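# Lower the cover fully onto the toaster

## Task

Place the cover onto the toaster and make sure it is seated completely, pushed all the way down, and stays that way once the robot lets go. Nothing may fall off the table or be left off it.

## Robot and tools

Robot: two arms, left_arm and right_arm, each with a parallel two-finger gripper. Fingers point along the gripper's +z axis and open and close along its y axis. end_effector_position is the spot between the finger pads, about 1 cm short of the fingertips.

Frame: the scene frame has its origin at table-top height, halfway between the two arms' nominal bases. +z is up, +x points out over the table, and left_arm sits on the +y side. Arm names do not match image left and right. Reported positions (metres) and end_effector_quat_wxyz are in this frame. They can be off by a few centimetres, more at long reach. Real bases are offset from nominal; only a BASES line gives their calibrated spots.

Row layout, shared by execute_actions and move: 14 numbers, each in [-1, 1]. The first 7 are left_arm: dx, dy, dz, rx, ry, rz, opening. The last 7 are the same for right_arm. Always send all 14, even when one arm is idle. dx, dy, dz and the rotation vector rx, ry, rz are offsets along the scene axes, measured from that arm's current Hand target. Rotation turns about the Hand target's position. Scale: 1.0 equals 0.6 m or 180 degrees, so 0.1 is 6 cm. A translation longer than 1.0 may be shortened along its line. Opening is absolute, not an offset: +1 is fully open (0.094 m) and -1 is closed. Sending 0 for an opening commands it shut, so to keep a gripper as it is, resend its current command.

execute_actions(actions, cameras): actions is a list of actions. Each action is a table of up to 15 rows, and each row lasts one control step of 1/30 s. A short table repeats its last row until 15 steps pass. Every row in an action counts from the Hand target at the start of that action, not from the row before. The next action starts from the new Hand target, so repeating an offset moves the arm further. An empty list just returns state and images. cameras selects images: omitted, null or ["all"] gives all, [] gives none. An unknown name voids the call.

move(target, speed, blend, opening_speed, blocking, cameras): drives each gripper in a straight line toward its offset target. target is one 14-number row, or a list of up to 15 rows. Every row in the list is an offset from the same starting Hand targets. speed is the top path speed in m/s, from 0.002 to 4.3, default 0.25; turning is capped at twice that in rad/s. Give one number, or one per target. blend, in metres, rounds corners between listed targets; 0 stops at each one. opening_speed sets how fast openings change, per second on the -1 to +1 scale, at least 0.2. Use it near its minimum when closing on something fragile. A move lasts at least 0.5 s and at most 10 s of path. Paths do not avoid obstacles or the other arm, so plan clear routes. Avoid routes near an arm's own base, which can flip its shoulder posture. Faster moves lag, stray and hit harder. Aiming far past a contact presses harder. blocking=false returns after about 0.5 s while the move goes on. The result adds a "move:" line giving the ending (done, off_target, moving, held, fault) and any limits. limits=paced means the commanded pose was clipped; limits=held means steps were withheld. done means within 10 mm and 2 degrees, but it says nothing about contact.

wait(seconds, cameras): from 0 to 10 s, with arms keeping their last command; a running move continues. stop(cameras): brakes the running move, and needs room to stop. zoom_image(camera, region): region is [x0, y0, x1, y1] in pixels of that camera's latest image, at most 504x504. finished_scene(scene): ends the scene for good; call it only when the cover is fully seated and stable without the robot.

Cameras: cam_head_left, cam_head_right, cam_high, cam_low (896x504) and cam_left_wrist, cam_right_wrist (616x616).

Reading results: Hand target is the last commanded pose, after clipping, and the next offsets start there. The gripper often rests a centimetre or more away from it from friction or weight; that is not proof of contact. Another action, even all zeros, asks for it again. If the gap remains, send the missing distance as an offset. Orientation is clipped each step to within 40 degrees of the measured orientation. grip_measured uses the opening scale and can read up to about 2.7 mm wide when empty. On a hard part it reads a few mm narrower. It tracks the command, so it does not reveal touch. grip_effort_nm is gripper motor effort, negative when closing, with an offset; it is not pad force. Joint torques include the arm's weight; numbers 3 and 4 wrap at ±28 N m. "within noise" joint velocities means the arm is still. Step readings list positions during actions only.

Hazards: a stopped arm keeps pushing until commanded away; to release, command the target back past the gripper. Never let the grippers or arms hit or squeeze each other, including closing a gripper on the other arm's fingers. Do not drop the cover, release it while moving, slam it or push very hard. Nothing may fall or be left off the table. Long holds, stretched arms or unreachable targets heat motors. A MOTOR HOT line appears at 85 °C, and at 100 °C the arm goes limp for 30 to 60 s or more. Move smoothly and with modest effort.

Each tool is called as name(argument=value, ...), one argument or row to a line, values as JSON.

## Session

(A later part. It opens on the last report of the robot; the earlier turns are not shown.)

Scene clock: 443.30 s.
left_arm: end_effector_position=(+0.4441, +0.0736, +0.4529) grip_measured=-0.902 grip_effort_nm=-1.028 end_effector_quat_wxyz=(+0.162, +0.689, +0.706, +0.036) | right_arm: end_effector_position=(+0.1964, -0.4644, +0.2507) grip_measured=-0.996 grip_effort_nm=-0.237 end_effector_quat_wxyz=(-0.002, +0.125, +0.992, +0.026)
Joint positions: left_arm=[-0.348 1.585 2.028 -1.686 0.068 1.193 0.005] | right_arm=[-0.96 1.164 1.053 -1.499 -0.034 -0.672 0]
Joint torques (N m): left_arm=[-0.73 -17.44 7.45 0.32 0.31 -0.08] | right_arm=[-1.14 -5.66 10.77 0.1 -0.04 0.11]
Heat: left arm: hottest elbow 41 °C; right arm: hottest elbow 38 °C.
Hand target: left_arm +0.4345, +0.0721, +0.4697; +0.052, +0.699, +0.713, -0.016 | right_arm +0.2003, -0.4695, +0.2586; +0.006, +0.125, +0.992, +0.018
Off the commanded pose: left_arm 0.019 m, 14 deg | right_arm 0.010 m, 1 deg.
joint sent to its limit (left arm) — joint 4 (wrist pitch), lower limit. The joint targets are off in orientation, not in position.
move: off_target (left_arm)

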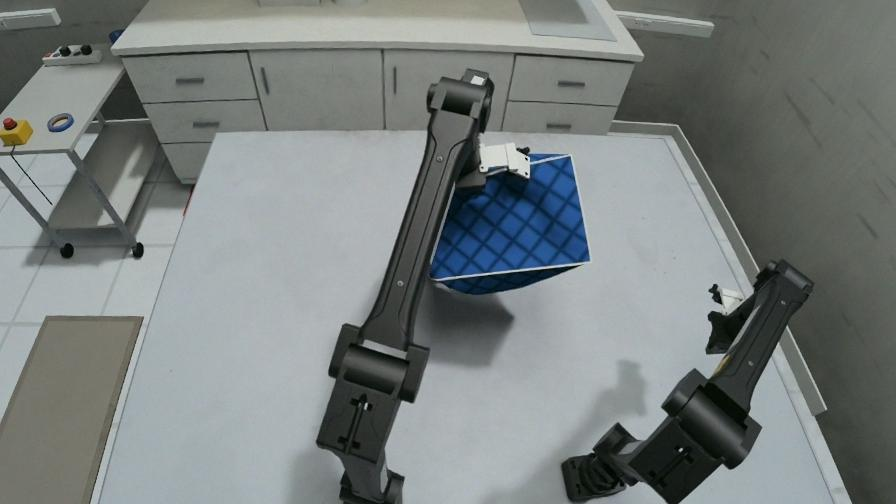

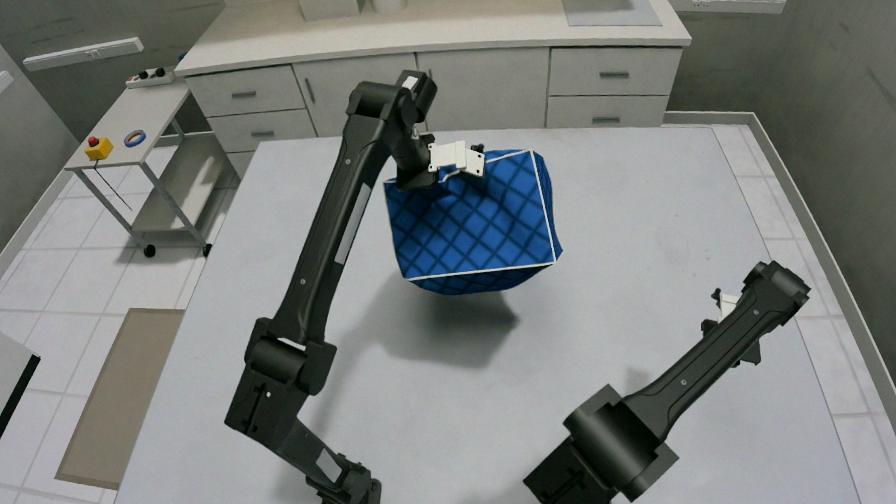

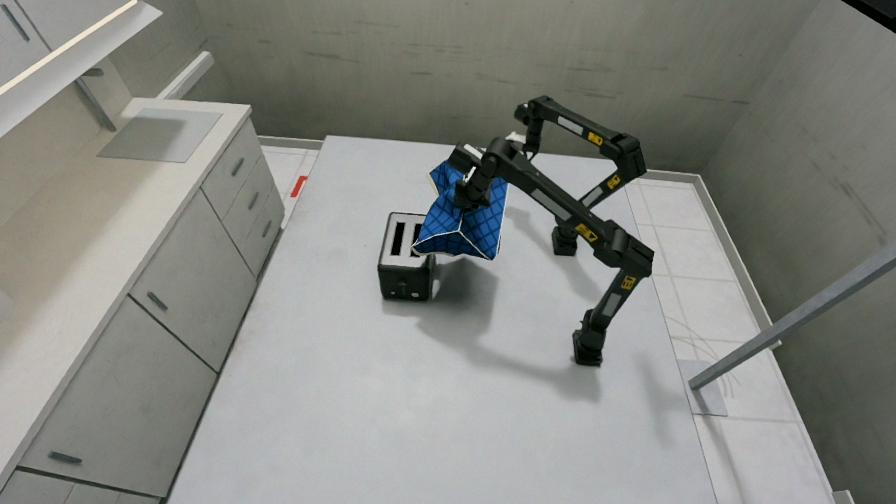

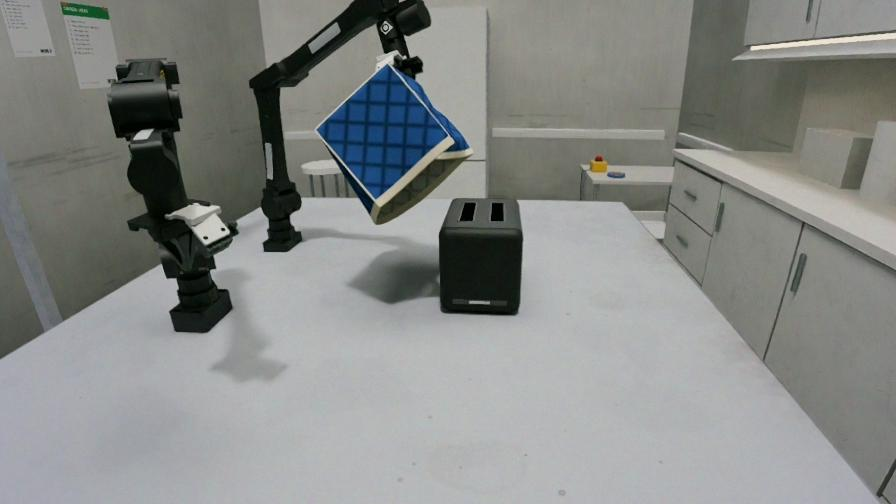

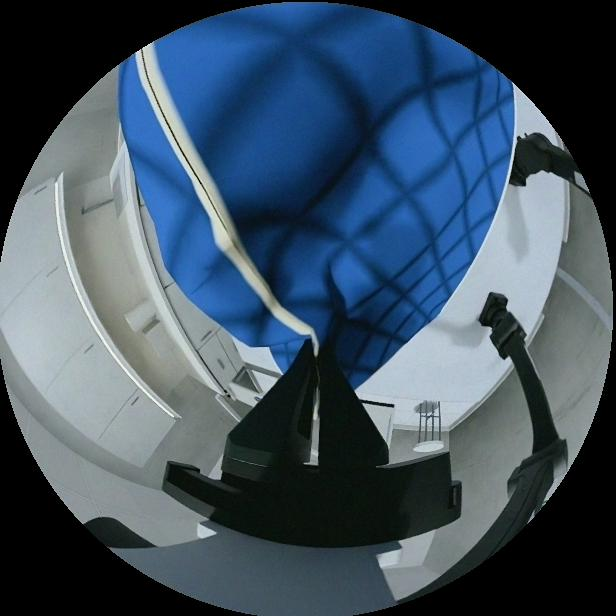

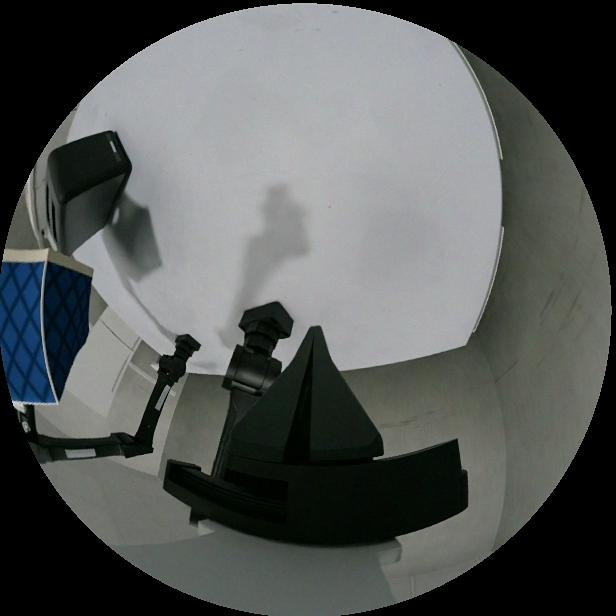

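move(
  target=[
    [0,0.05,-0.07,0,0,-0.03,-1,0,0,0,0,0,0,-1],
    [0.12,0.05,-0.07,0,0,-0.03,-1,0,0,0,0,0,0,-1],
  ],
  speed=0.15,
)

zoom_image(
  camera="cam_high",
  region=[350, 120, 560, 330],
)

zoom_image(
  camera="cam_low",
  region=[320, 60, 560, 330],
)

Scene clock: 451.43 s.
left_arm: end_effector_position=(+0.4991, +0.0983, +0.4057) grip_measured=-0.902 grip_effort_nm=-1.018 end_effector_quat_wxyz=(+0.128, +0.723, +0.678, +0.027) | right_arm: end_effector_position=(+0.1964, -0.4644, +0.2507) grip_measured=-0.996 grip_effort_nm=-0.227 end_effector_quat_wxyz=(-0.002, +0.125, +0.992, +0.026)
Joint positions: left_arm=[-0.268 1.722 2.084 -1.686 0.088 1.36 0.005] | right_arm=[-0.96 1.164 1.053 -1.499 -0.034 -0.672 0]
Joint torques (N m): left_arm=[0.85 -17.67 10.78 0.25 0.3 0.11] | right_arm=[-0.85 -5.48 10.78 0.12 -0.04 0.12]
Heat: left arm: hottest elbow 41 °C; right arm: hottest elbow 38 °C.
Hand target: left_arm +0.5065, +0.1022, +0.4277; +0.051, +0.732, +0.680, -0.019 | right_arm +0.2003, -0.4695, +0.2586; +0.006, +0.125, +0.992, +0.018
Off the commanded pose: left_arm 0.024 m, 10 deg | right_arm 0.010 m, 1 deg.
joint sent to its limit (left arm) — joint 4 (wrist pitch), lower limit. The joint targets are off in orientation, not in position.
move: off_target (left_arm)

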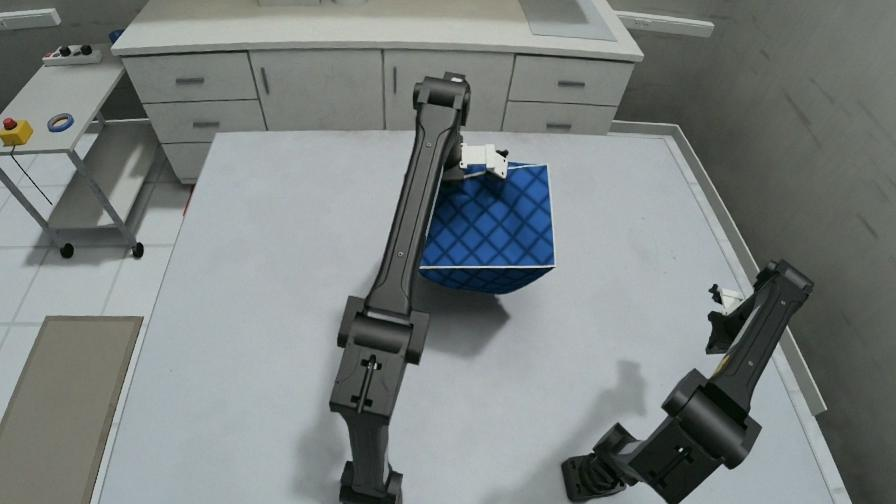

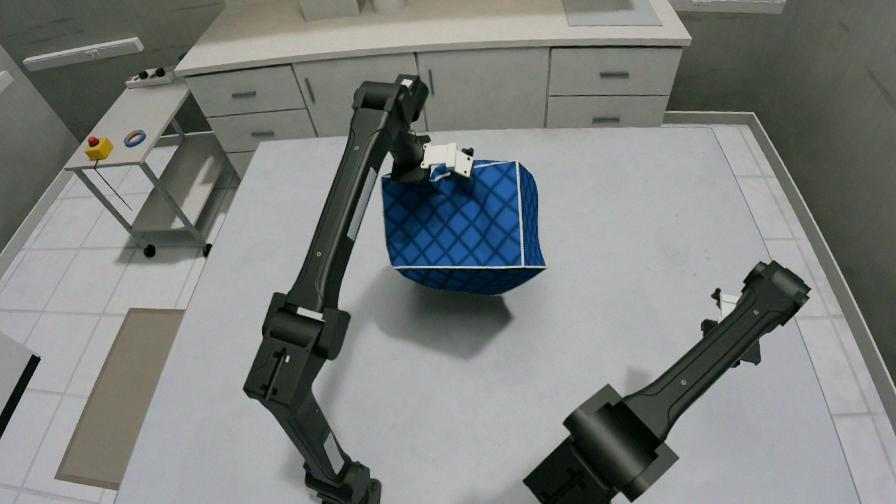

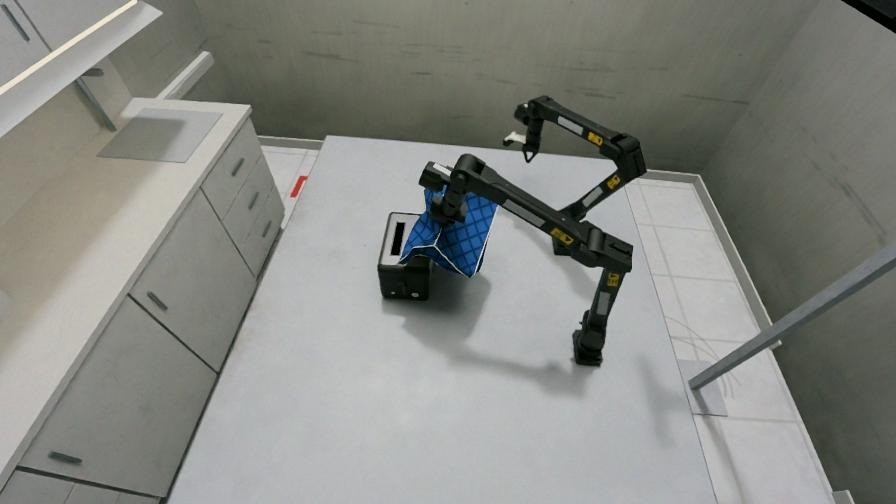

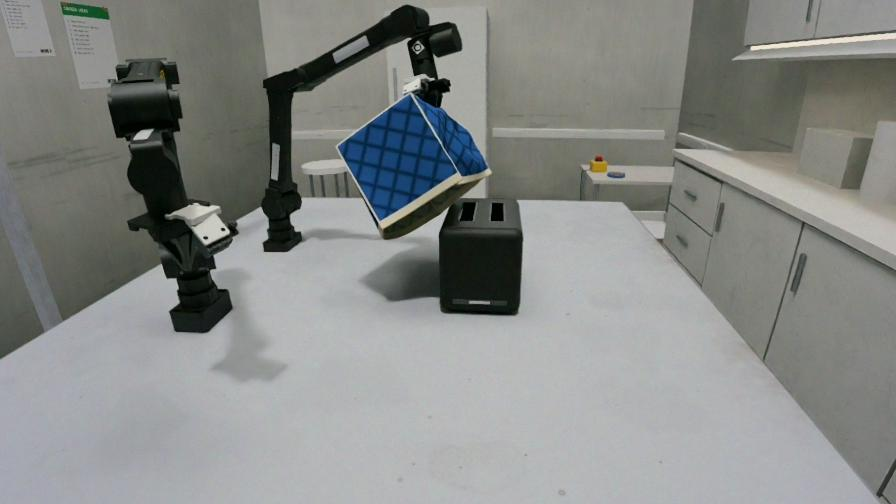

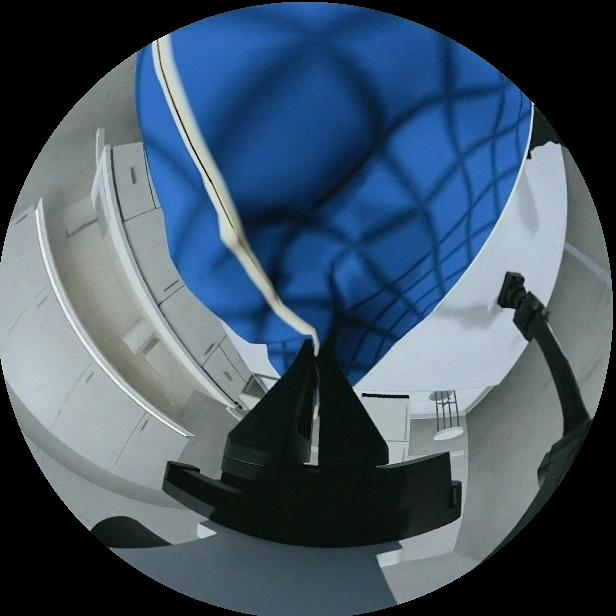

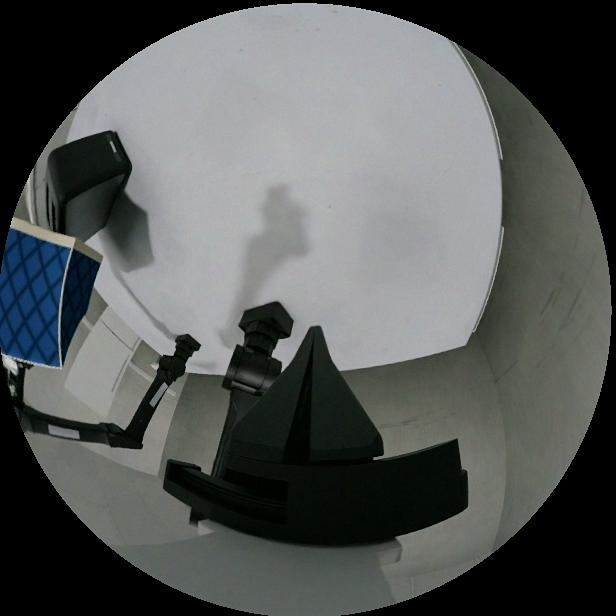

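Scaled by 2.400.

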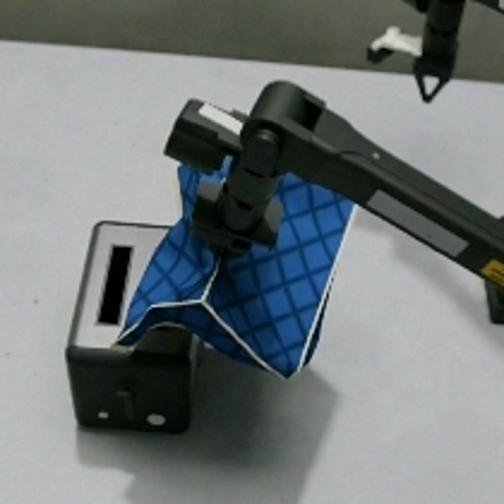

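Scaled by 1.867.

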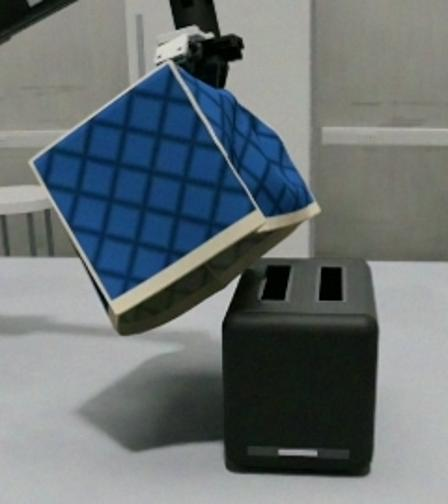

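move(
  target=[
    [0,0.02,0.05,0.04,0,0,-1,0,0,0,0,0,0,-1],
    [0.12,0.02,0.05,0.04,0,0,-1,0,0,0,0,0,0,-1],
  ],
  speed=0.15,
)

zoom_image(
  camera="cam_high",
  region=[350, 120, 560, 330],
)

zoom_image(
  camera="cam_low",
  region=[320, 60, 560, 330],
)

Scene clock: 458.67 s.
left_arm: end_effector_position=(+0.5746, +0.1066, +0.4334) grip_measured=-0.902 grip_effort_nm=-1.023 end_effector_quat_wxyz=(+0.148, +0.724, +0.664, +0.116) | right_arm: end_effector_position=(+0.1964, -0.4644, +0.2507) grip_measured=-0.996 grip_effort_nm=-0.232 end_effector_quat_wxyz=(-0.002, +0.125, +0.992, +0.026)
Joint positions: left_arm=[-0.257 1.895 2.388 -1.686 -0.032 1.412 0.005] | right_arm=[-0.96 1.164 1.053 -1.499 -0.034 -0.672 0]
Joint torques (N m): left_arm=[0.73 -20.84 10.47 0.42 -0.02 0.1] | right_arm=[-0.85 -5.54 10.81 0.1 -0.06 0.11]
Heat: left arm: hottest elbow 42 °C; right arm: hottest elbow 38 °C.
Hand target: left_arm +0.5785, +0.1141, +0.4577; +0.005, +0.733, +0.679, +0.024 | right_arm +0.2003, -0.4695, +0.2586; +0.006, +0.125, +0.992, +0.018
Off the commanded pose: left_arm 0.026 m, 20 deg | right_arm 0.010 m, 1 deg.
joint sent to its limit (left arm) — joint 4 (wrist pitch), lower limit. The joint targets are off in orientation, not in position.
move: off_target (left_arm)

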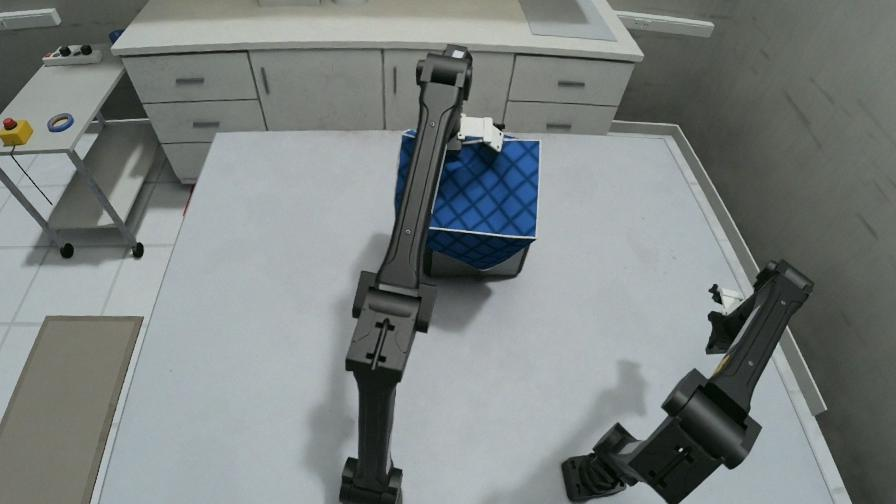

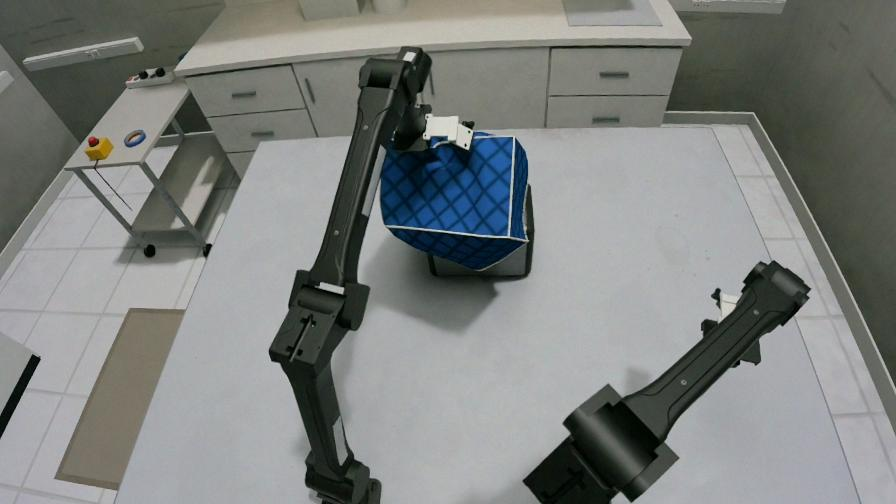

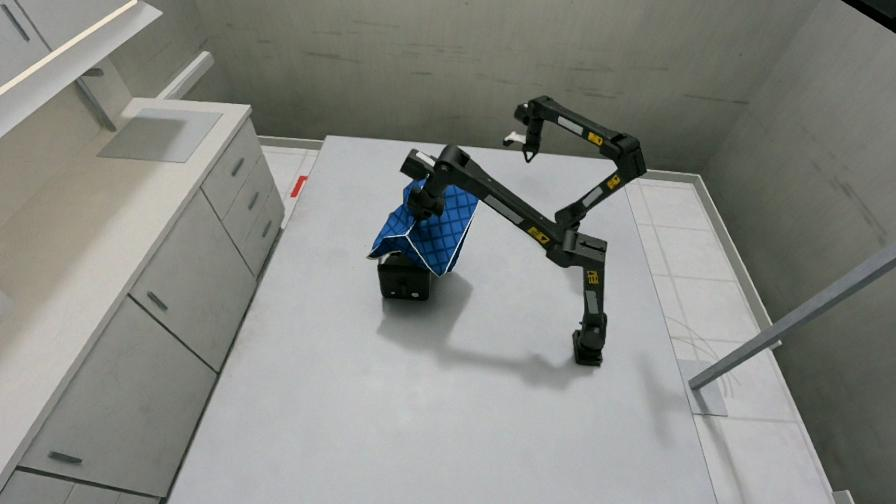

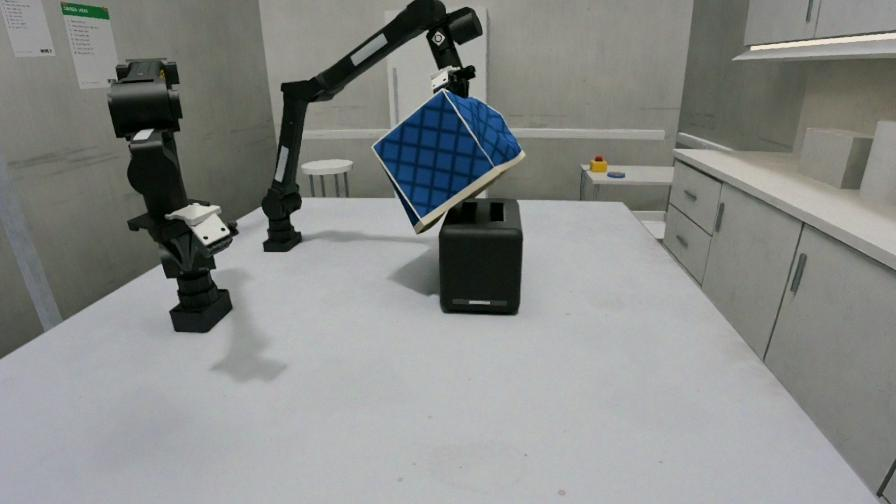

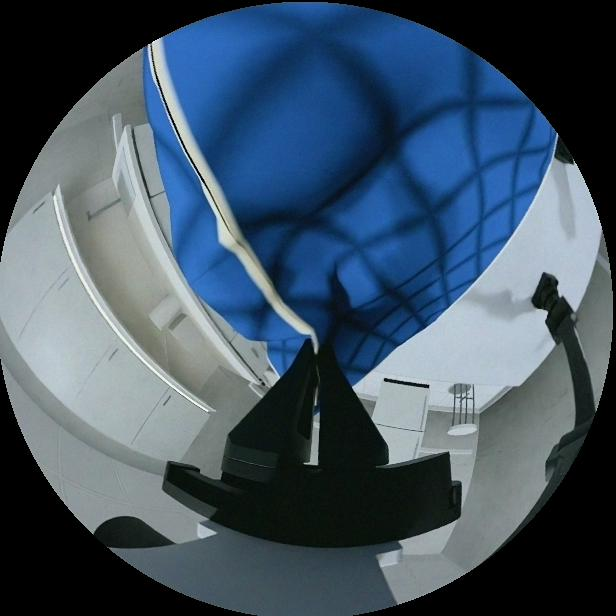

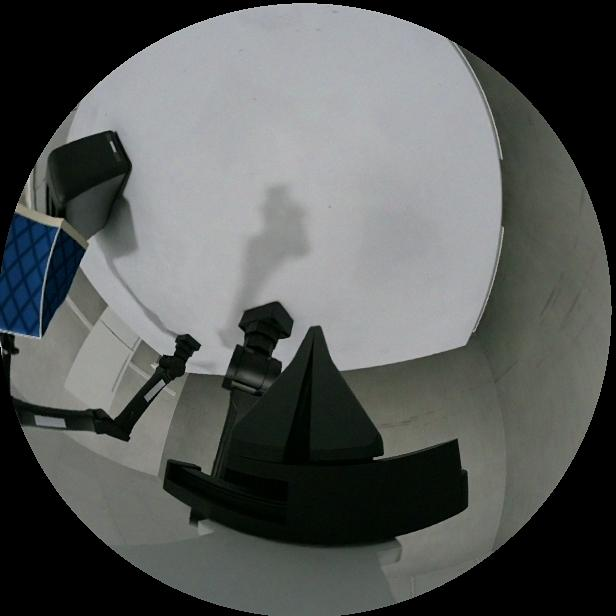

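Scaled by 2.400.

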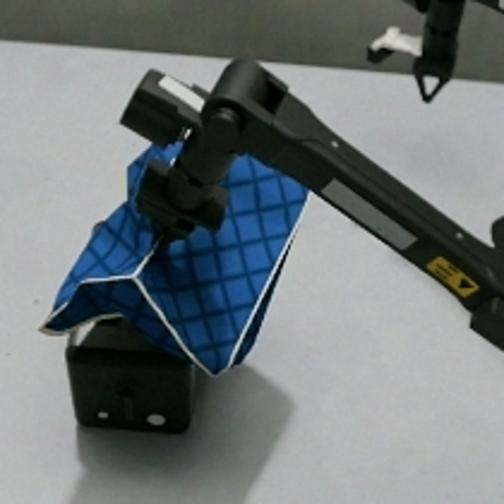

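Scaled by 1.867.

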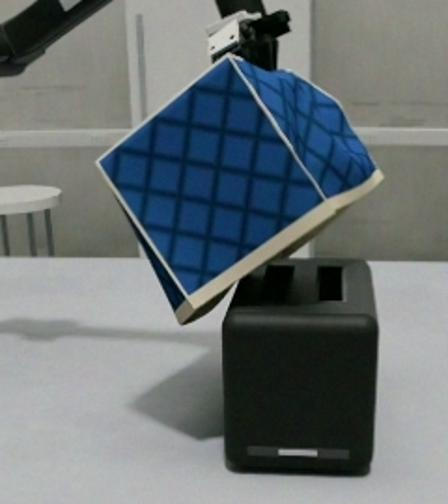

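move(
  target=[
    [0,-0.05,0,0,0,0,-1,0,0,0,0,0,0,-1],
    [0.11,-0.05,0.0,0,0,0,-1,0,0,0,0,0,0,-1],
  ],
  speed=0.12,
)

zoom_image(
  camera="cam_high",
  region=[350, 120, 560, 330],
)

zoom_image(
  camera="cam_low",
  region=[360, 60, 600, 330],
)

Scene clock: 466.83 s.
left_arm: end_effector_position=(+0.6398, +0.0761, +0.4411) grip_measured=-0.902 grip_effort_nm=-1.033 end_effector_quat_wxyz=(+0.201, +0.715, +0.653, +0.151) | right_arm: end_effector_position=(+0.1964, -0.4644, +0.2507) grip_measured=-0.996 grip_effort_nm=-0.237 end_effector_quat_wxyz=(-0.002, +0.125, +0.992, +0.026)
Joint positions: left_arm=[-0.278 2.112 2.734 -1.686 -0.041 1.399 0.005] | right_arm=[-0.96 1.164 1.053 -1.499 -0.034 -0.672 0]
Joint torques (N m): left_arm=[1.26 -22.36 10.07 0.51 0.19 0.08] | right_arm=[-1.03 -5.6 10.8 0.1 -0.05 0.11]
Heat: left arm: hottest elbow 42 °C; right arm: hottest elbow 38 °C.
Hand target: left_arm +0.6445, +0.0842, +0.4577; +0.005, +0.733, +0.679, +0.024 | right_arm +0.2003, -0.4695, +0.2586; +0.006, +0.125, +0.992, +0.018
Off the commanded pose: left_arm 0.019 m, 27 deg | right_arm 0.010 m, 1 deg.
joint sent to its limit (left arm) — joint 4 (wrist pitch), lower limit. The joint targets are off in orientation, not in position.
move: off_target (left_arm)

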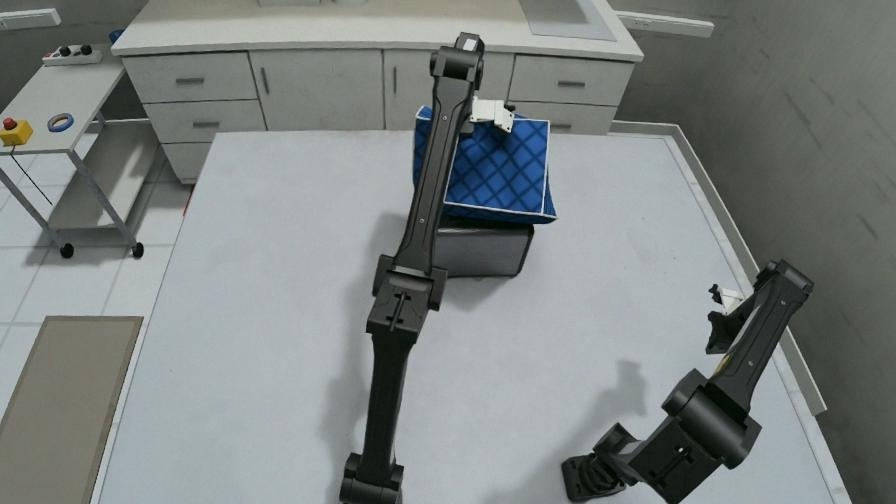

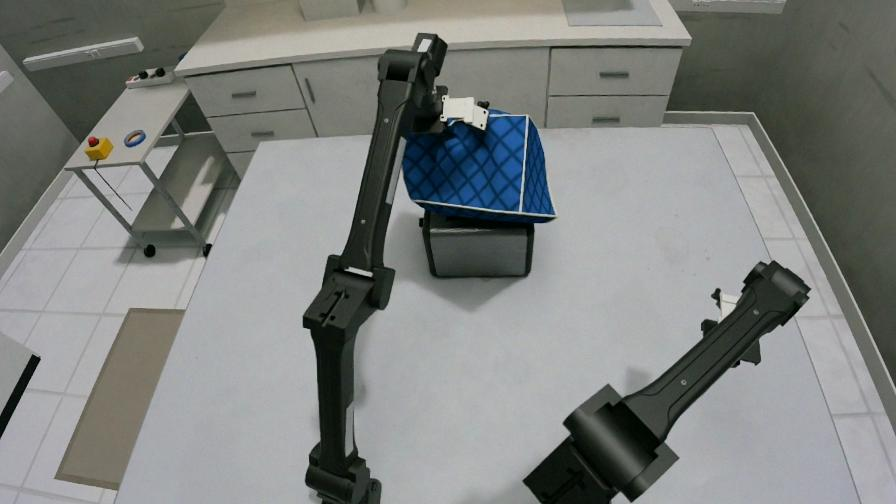

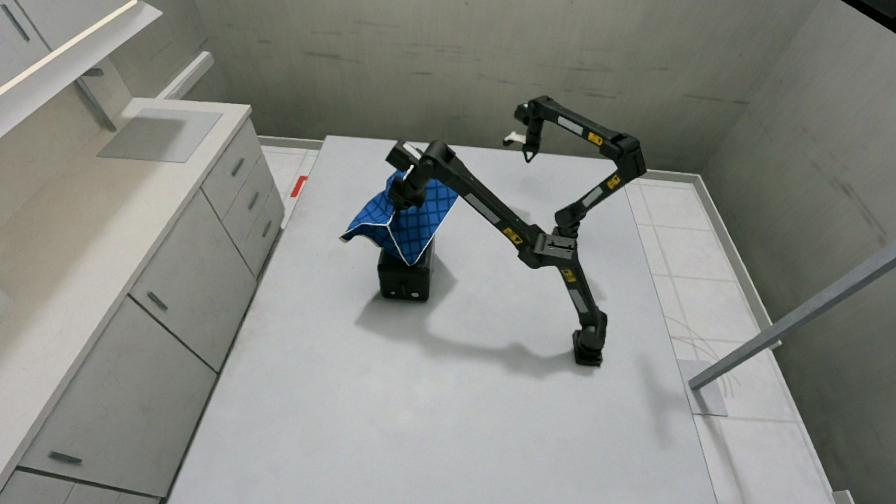

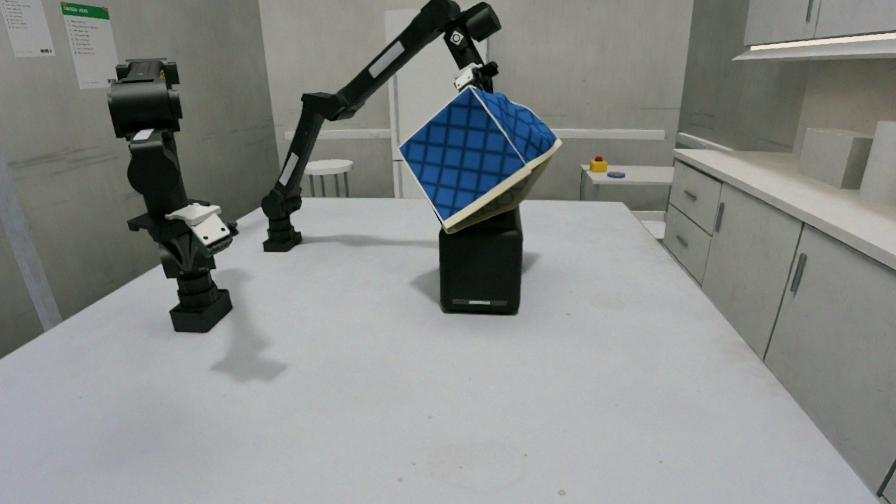

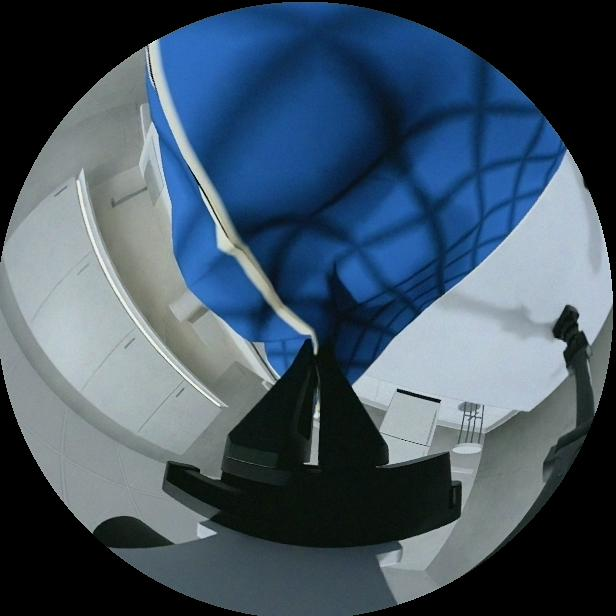

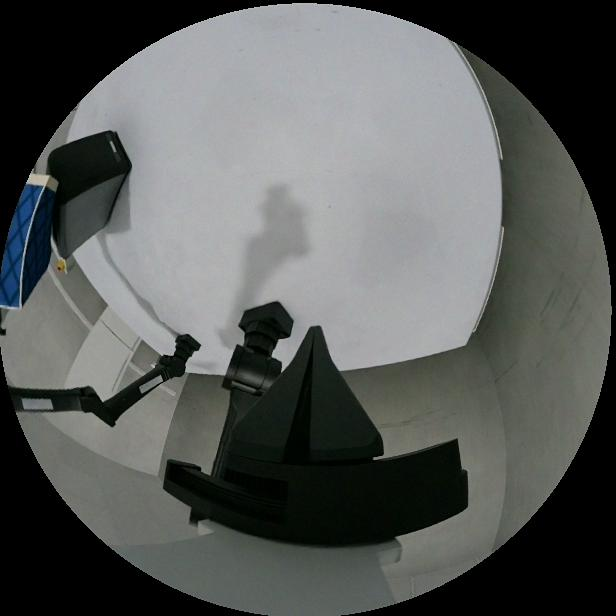

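Scaled by 2.400.

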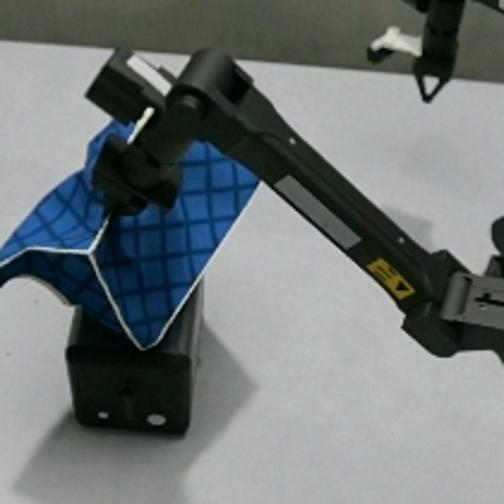

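Scaled by 1.867.

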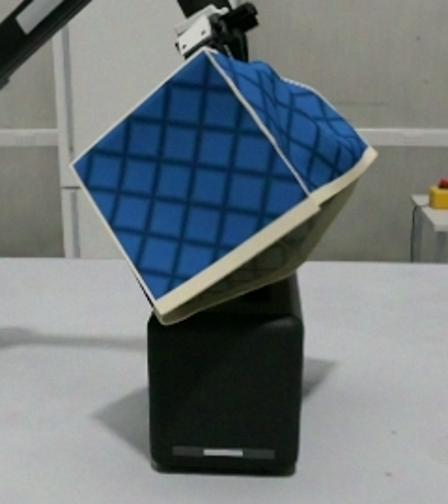

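move(
  target=[
    [-0.16,0,0.0,0,0,0,-1,0,0,0,0,0,0,-1],
    [-0.16,0.0,-0.07,-0.03,0,0,-1,0,0,0,0,0,0,-1],
    [-0.02,0.0,-0.09,-0.03,0,0,-1,0,0,0,0,0,0,-1],
  ],
  speed=0.13,
)

zoom_image(
  camera="cam_high",
  region=[350, 120, 560, 330],
)

zoom_image(
  camera="cam_low",
  region=[360, 60, 600, 330],
)

Scene clock: 475.73 s.
left_arm: end_effector_position=(+0.6252, +0.0781, +0.3877) grip_measured=-0.902 grip_effort_nm=-1.038 end_effector_quat_wxyz=(+0.167, +0.718, +0.672, +0.070) | right_arm: end_effector_position=(+0.1964, -0.4644, +0.2507) grip_measured=-0.996 grip_effort_nm=-0.242 end_effector_quat_wxyz=(-0.002, +0.125, +0.992, +0.026)
Joint positions: left_arm=[-0.255 2.074 2.549 -1.686 0.061 1.377 0.005] | right_arm=[-0.96 1.164 1.053 -1.499 -0.034 -0.672 0]
Joint torques (N m): left_arm=[0.67 -22.07 10.48 0.47 0.23 0.08] | right_arm=[-0.97 -5.66 10.76 0.09 -0.05 0.11]
Heat: left arm: hottest elbow 43 °C; right arm: hottest elbow 38 °C.
Hand target: left_arm +0.6325, +0.0842, +0.4037; +0.040, +0.732, +0.680, -0.008 | right_arm +0.2003, -0.4695, +0.2586; +0.006, +0.125, +0.992, +0.018
Off the commanded pose: left_arm 0.019 m, 17 deg | right_arm 0.010 m, 1 deg.
joint sent to its limit (left arm) — joint 4 (wrist pitch), lower limit. The joint targets are off in orientation, not in position.
move: off_target (left_arm)

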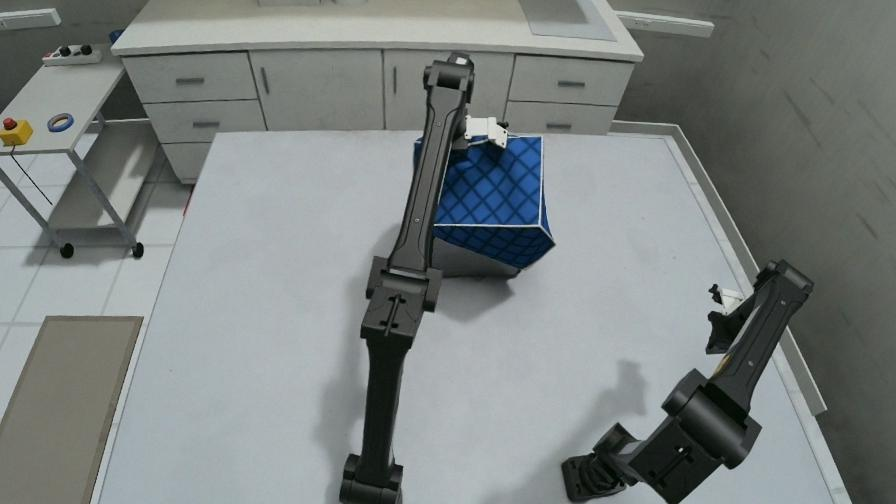

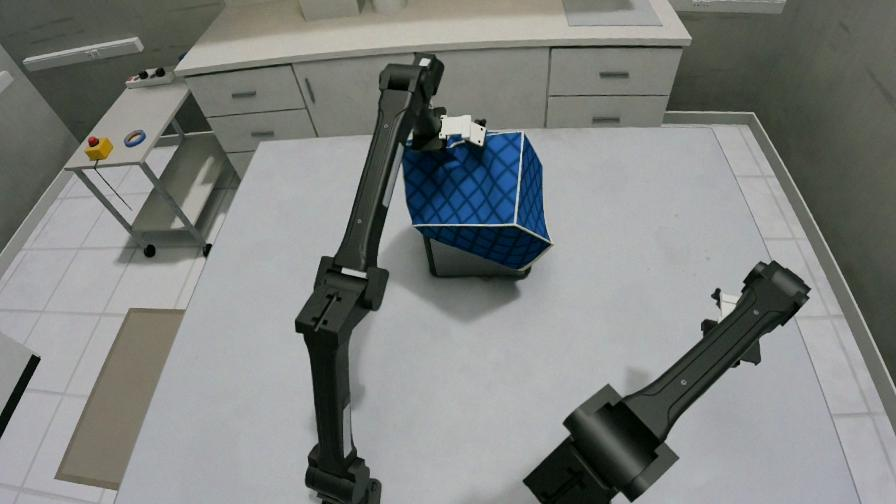

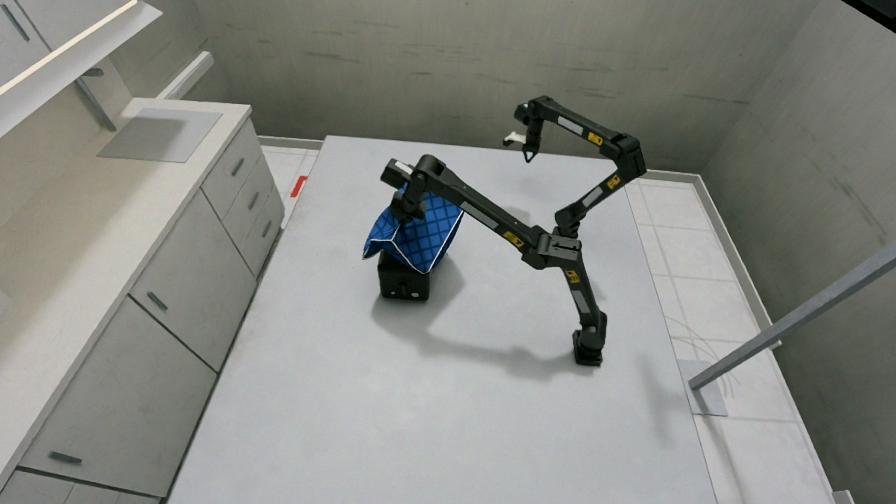

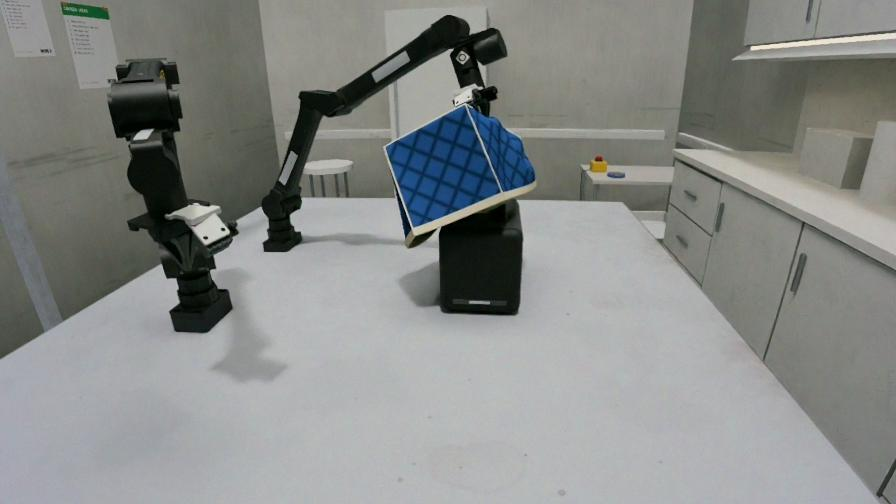

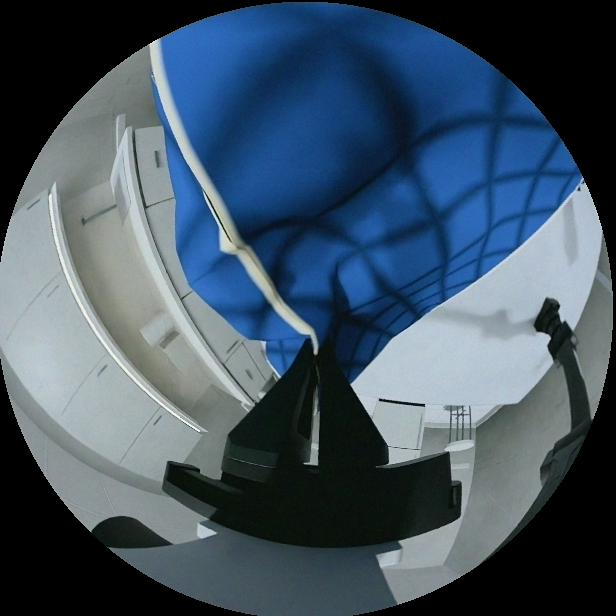

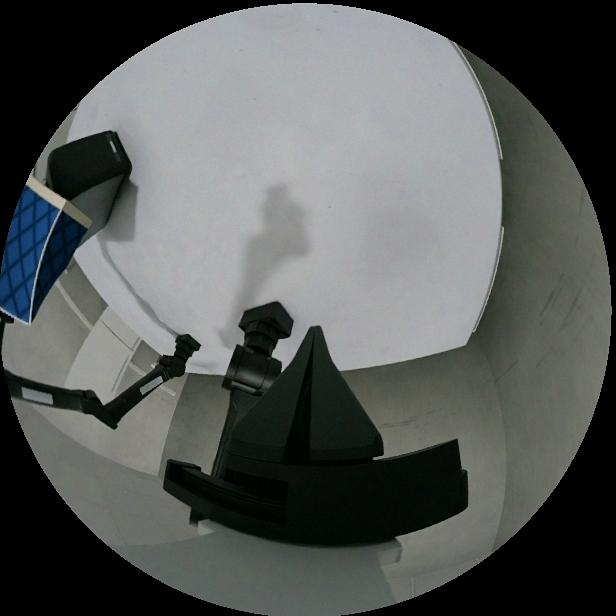

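Scaled by 2.400.

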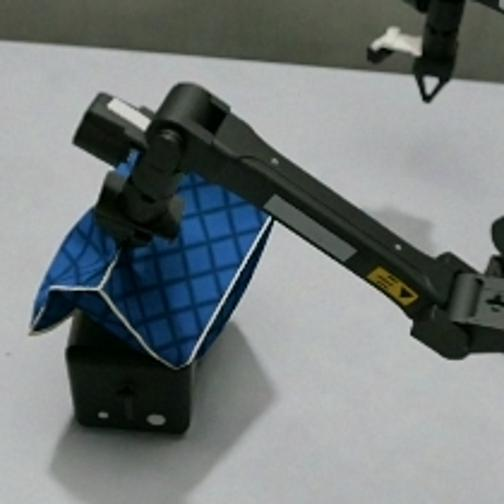

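Scaled by 1.867.

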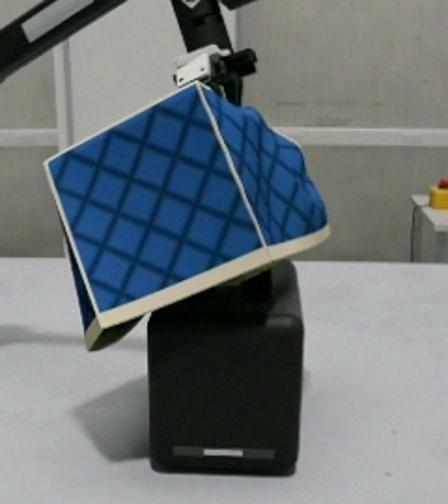

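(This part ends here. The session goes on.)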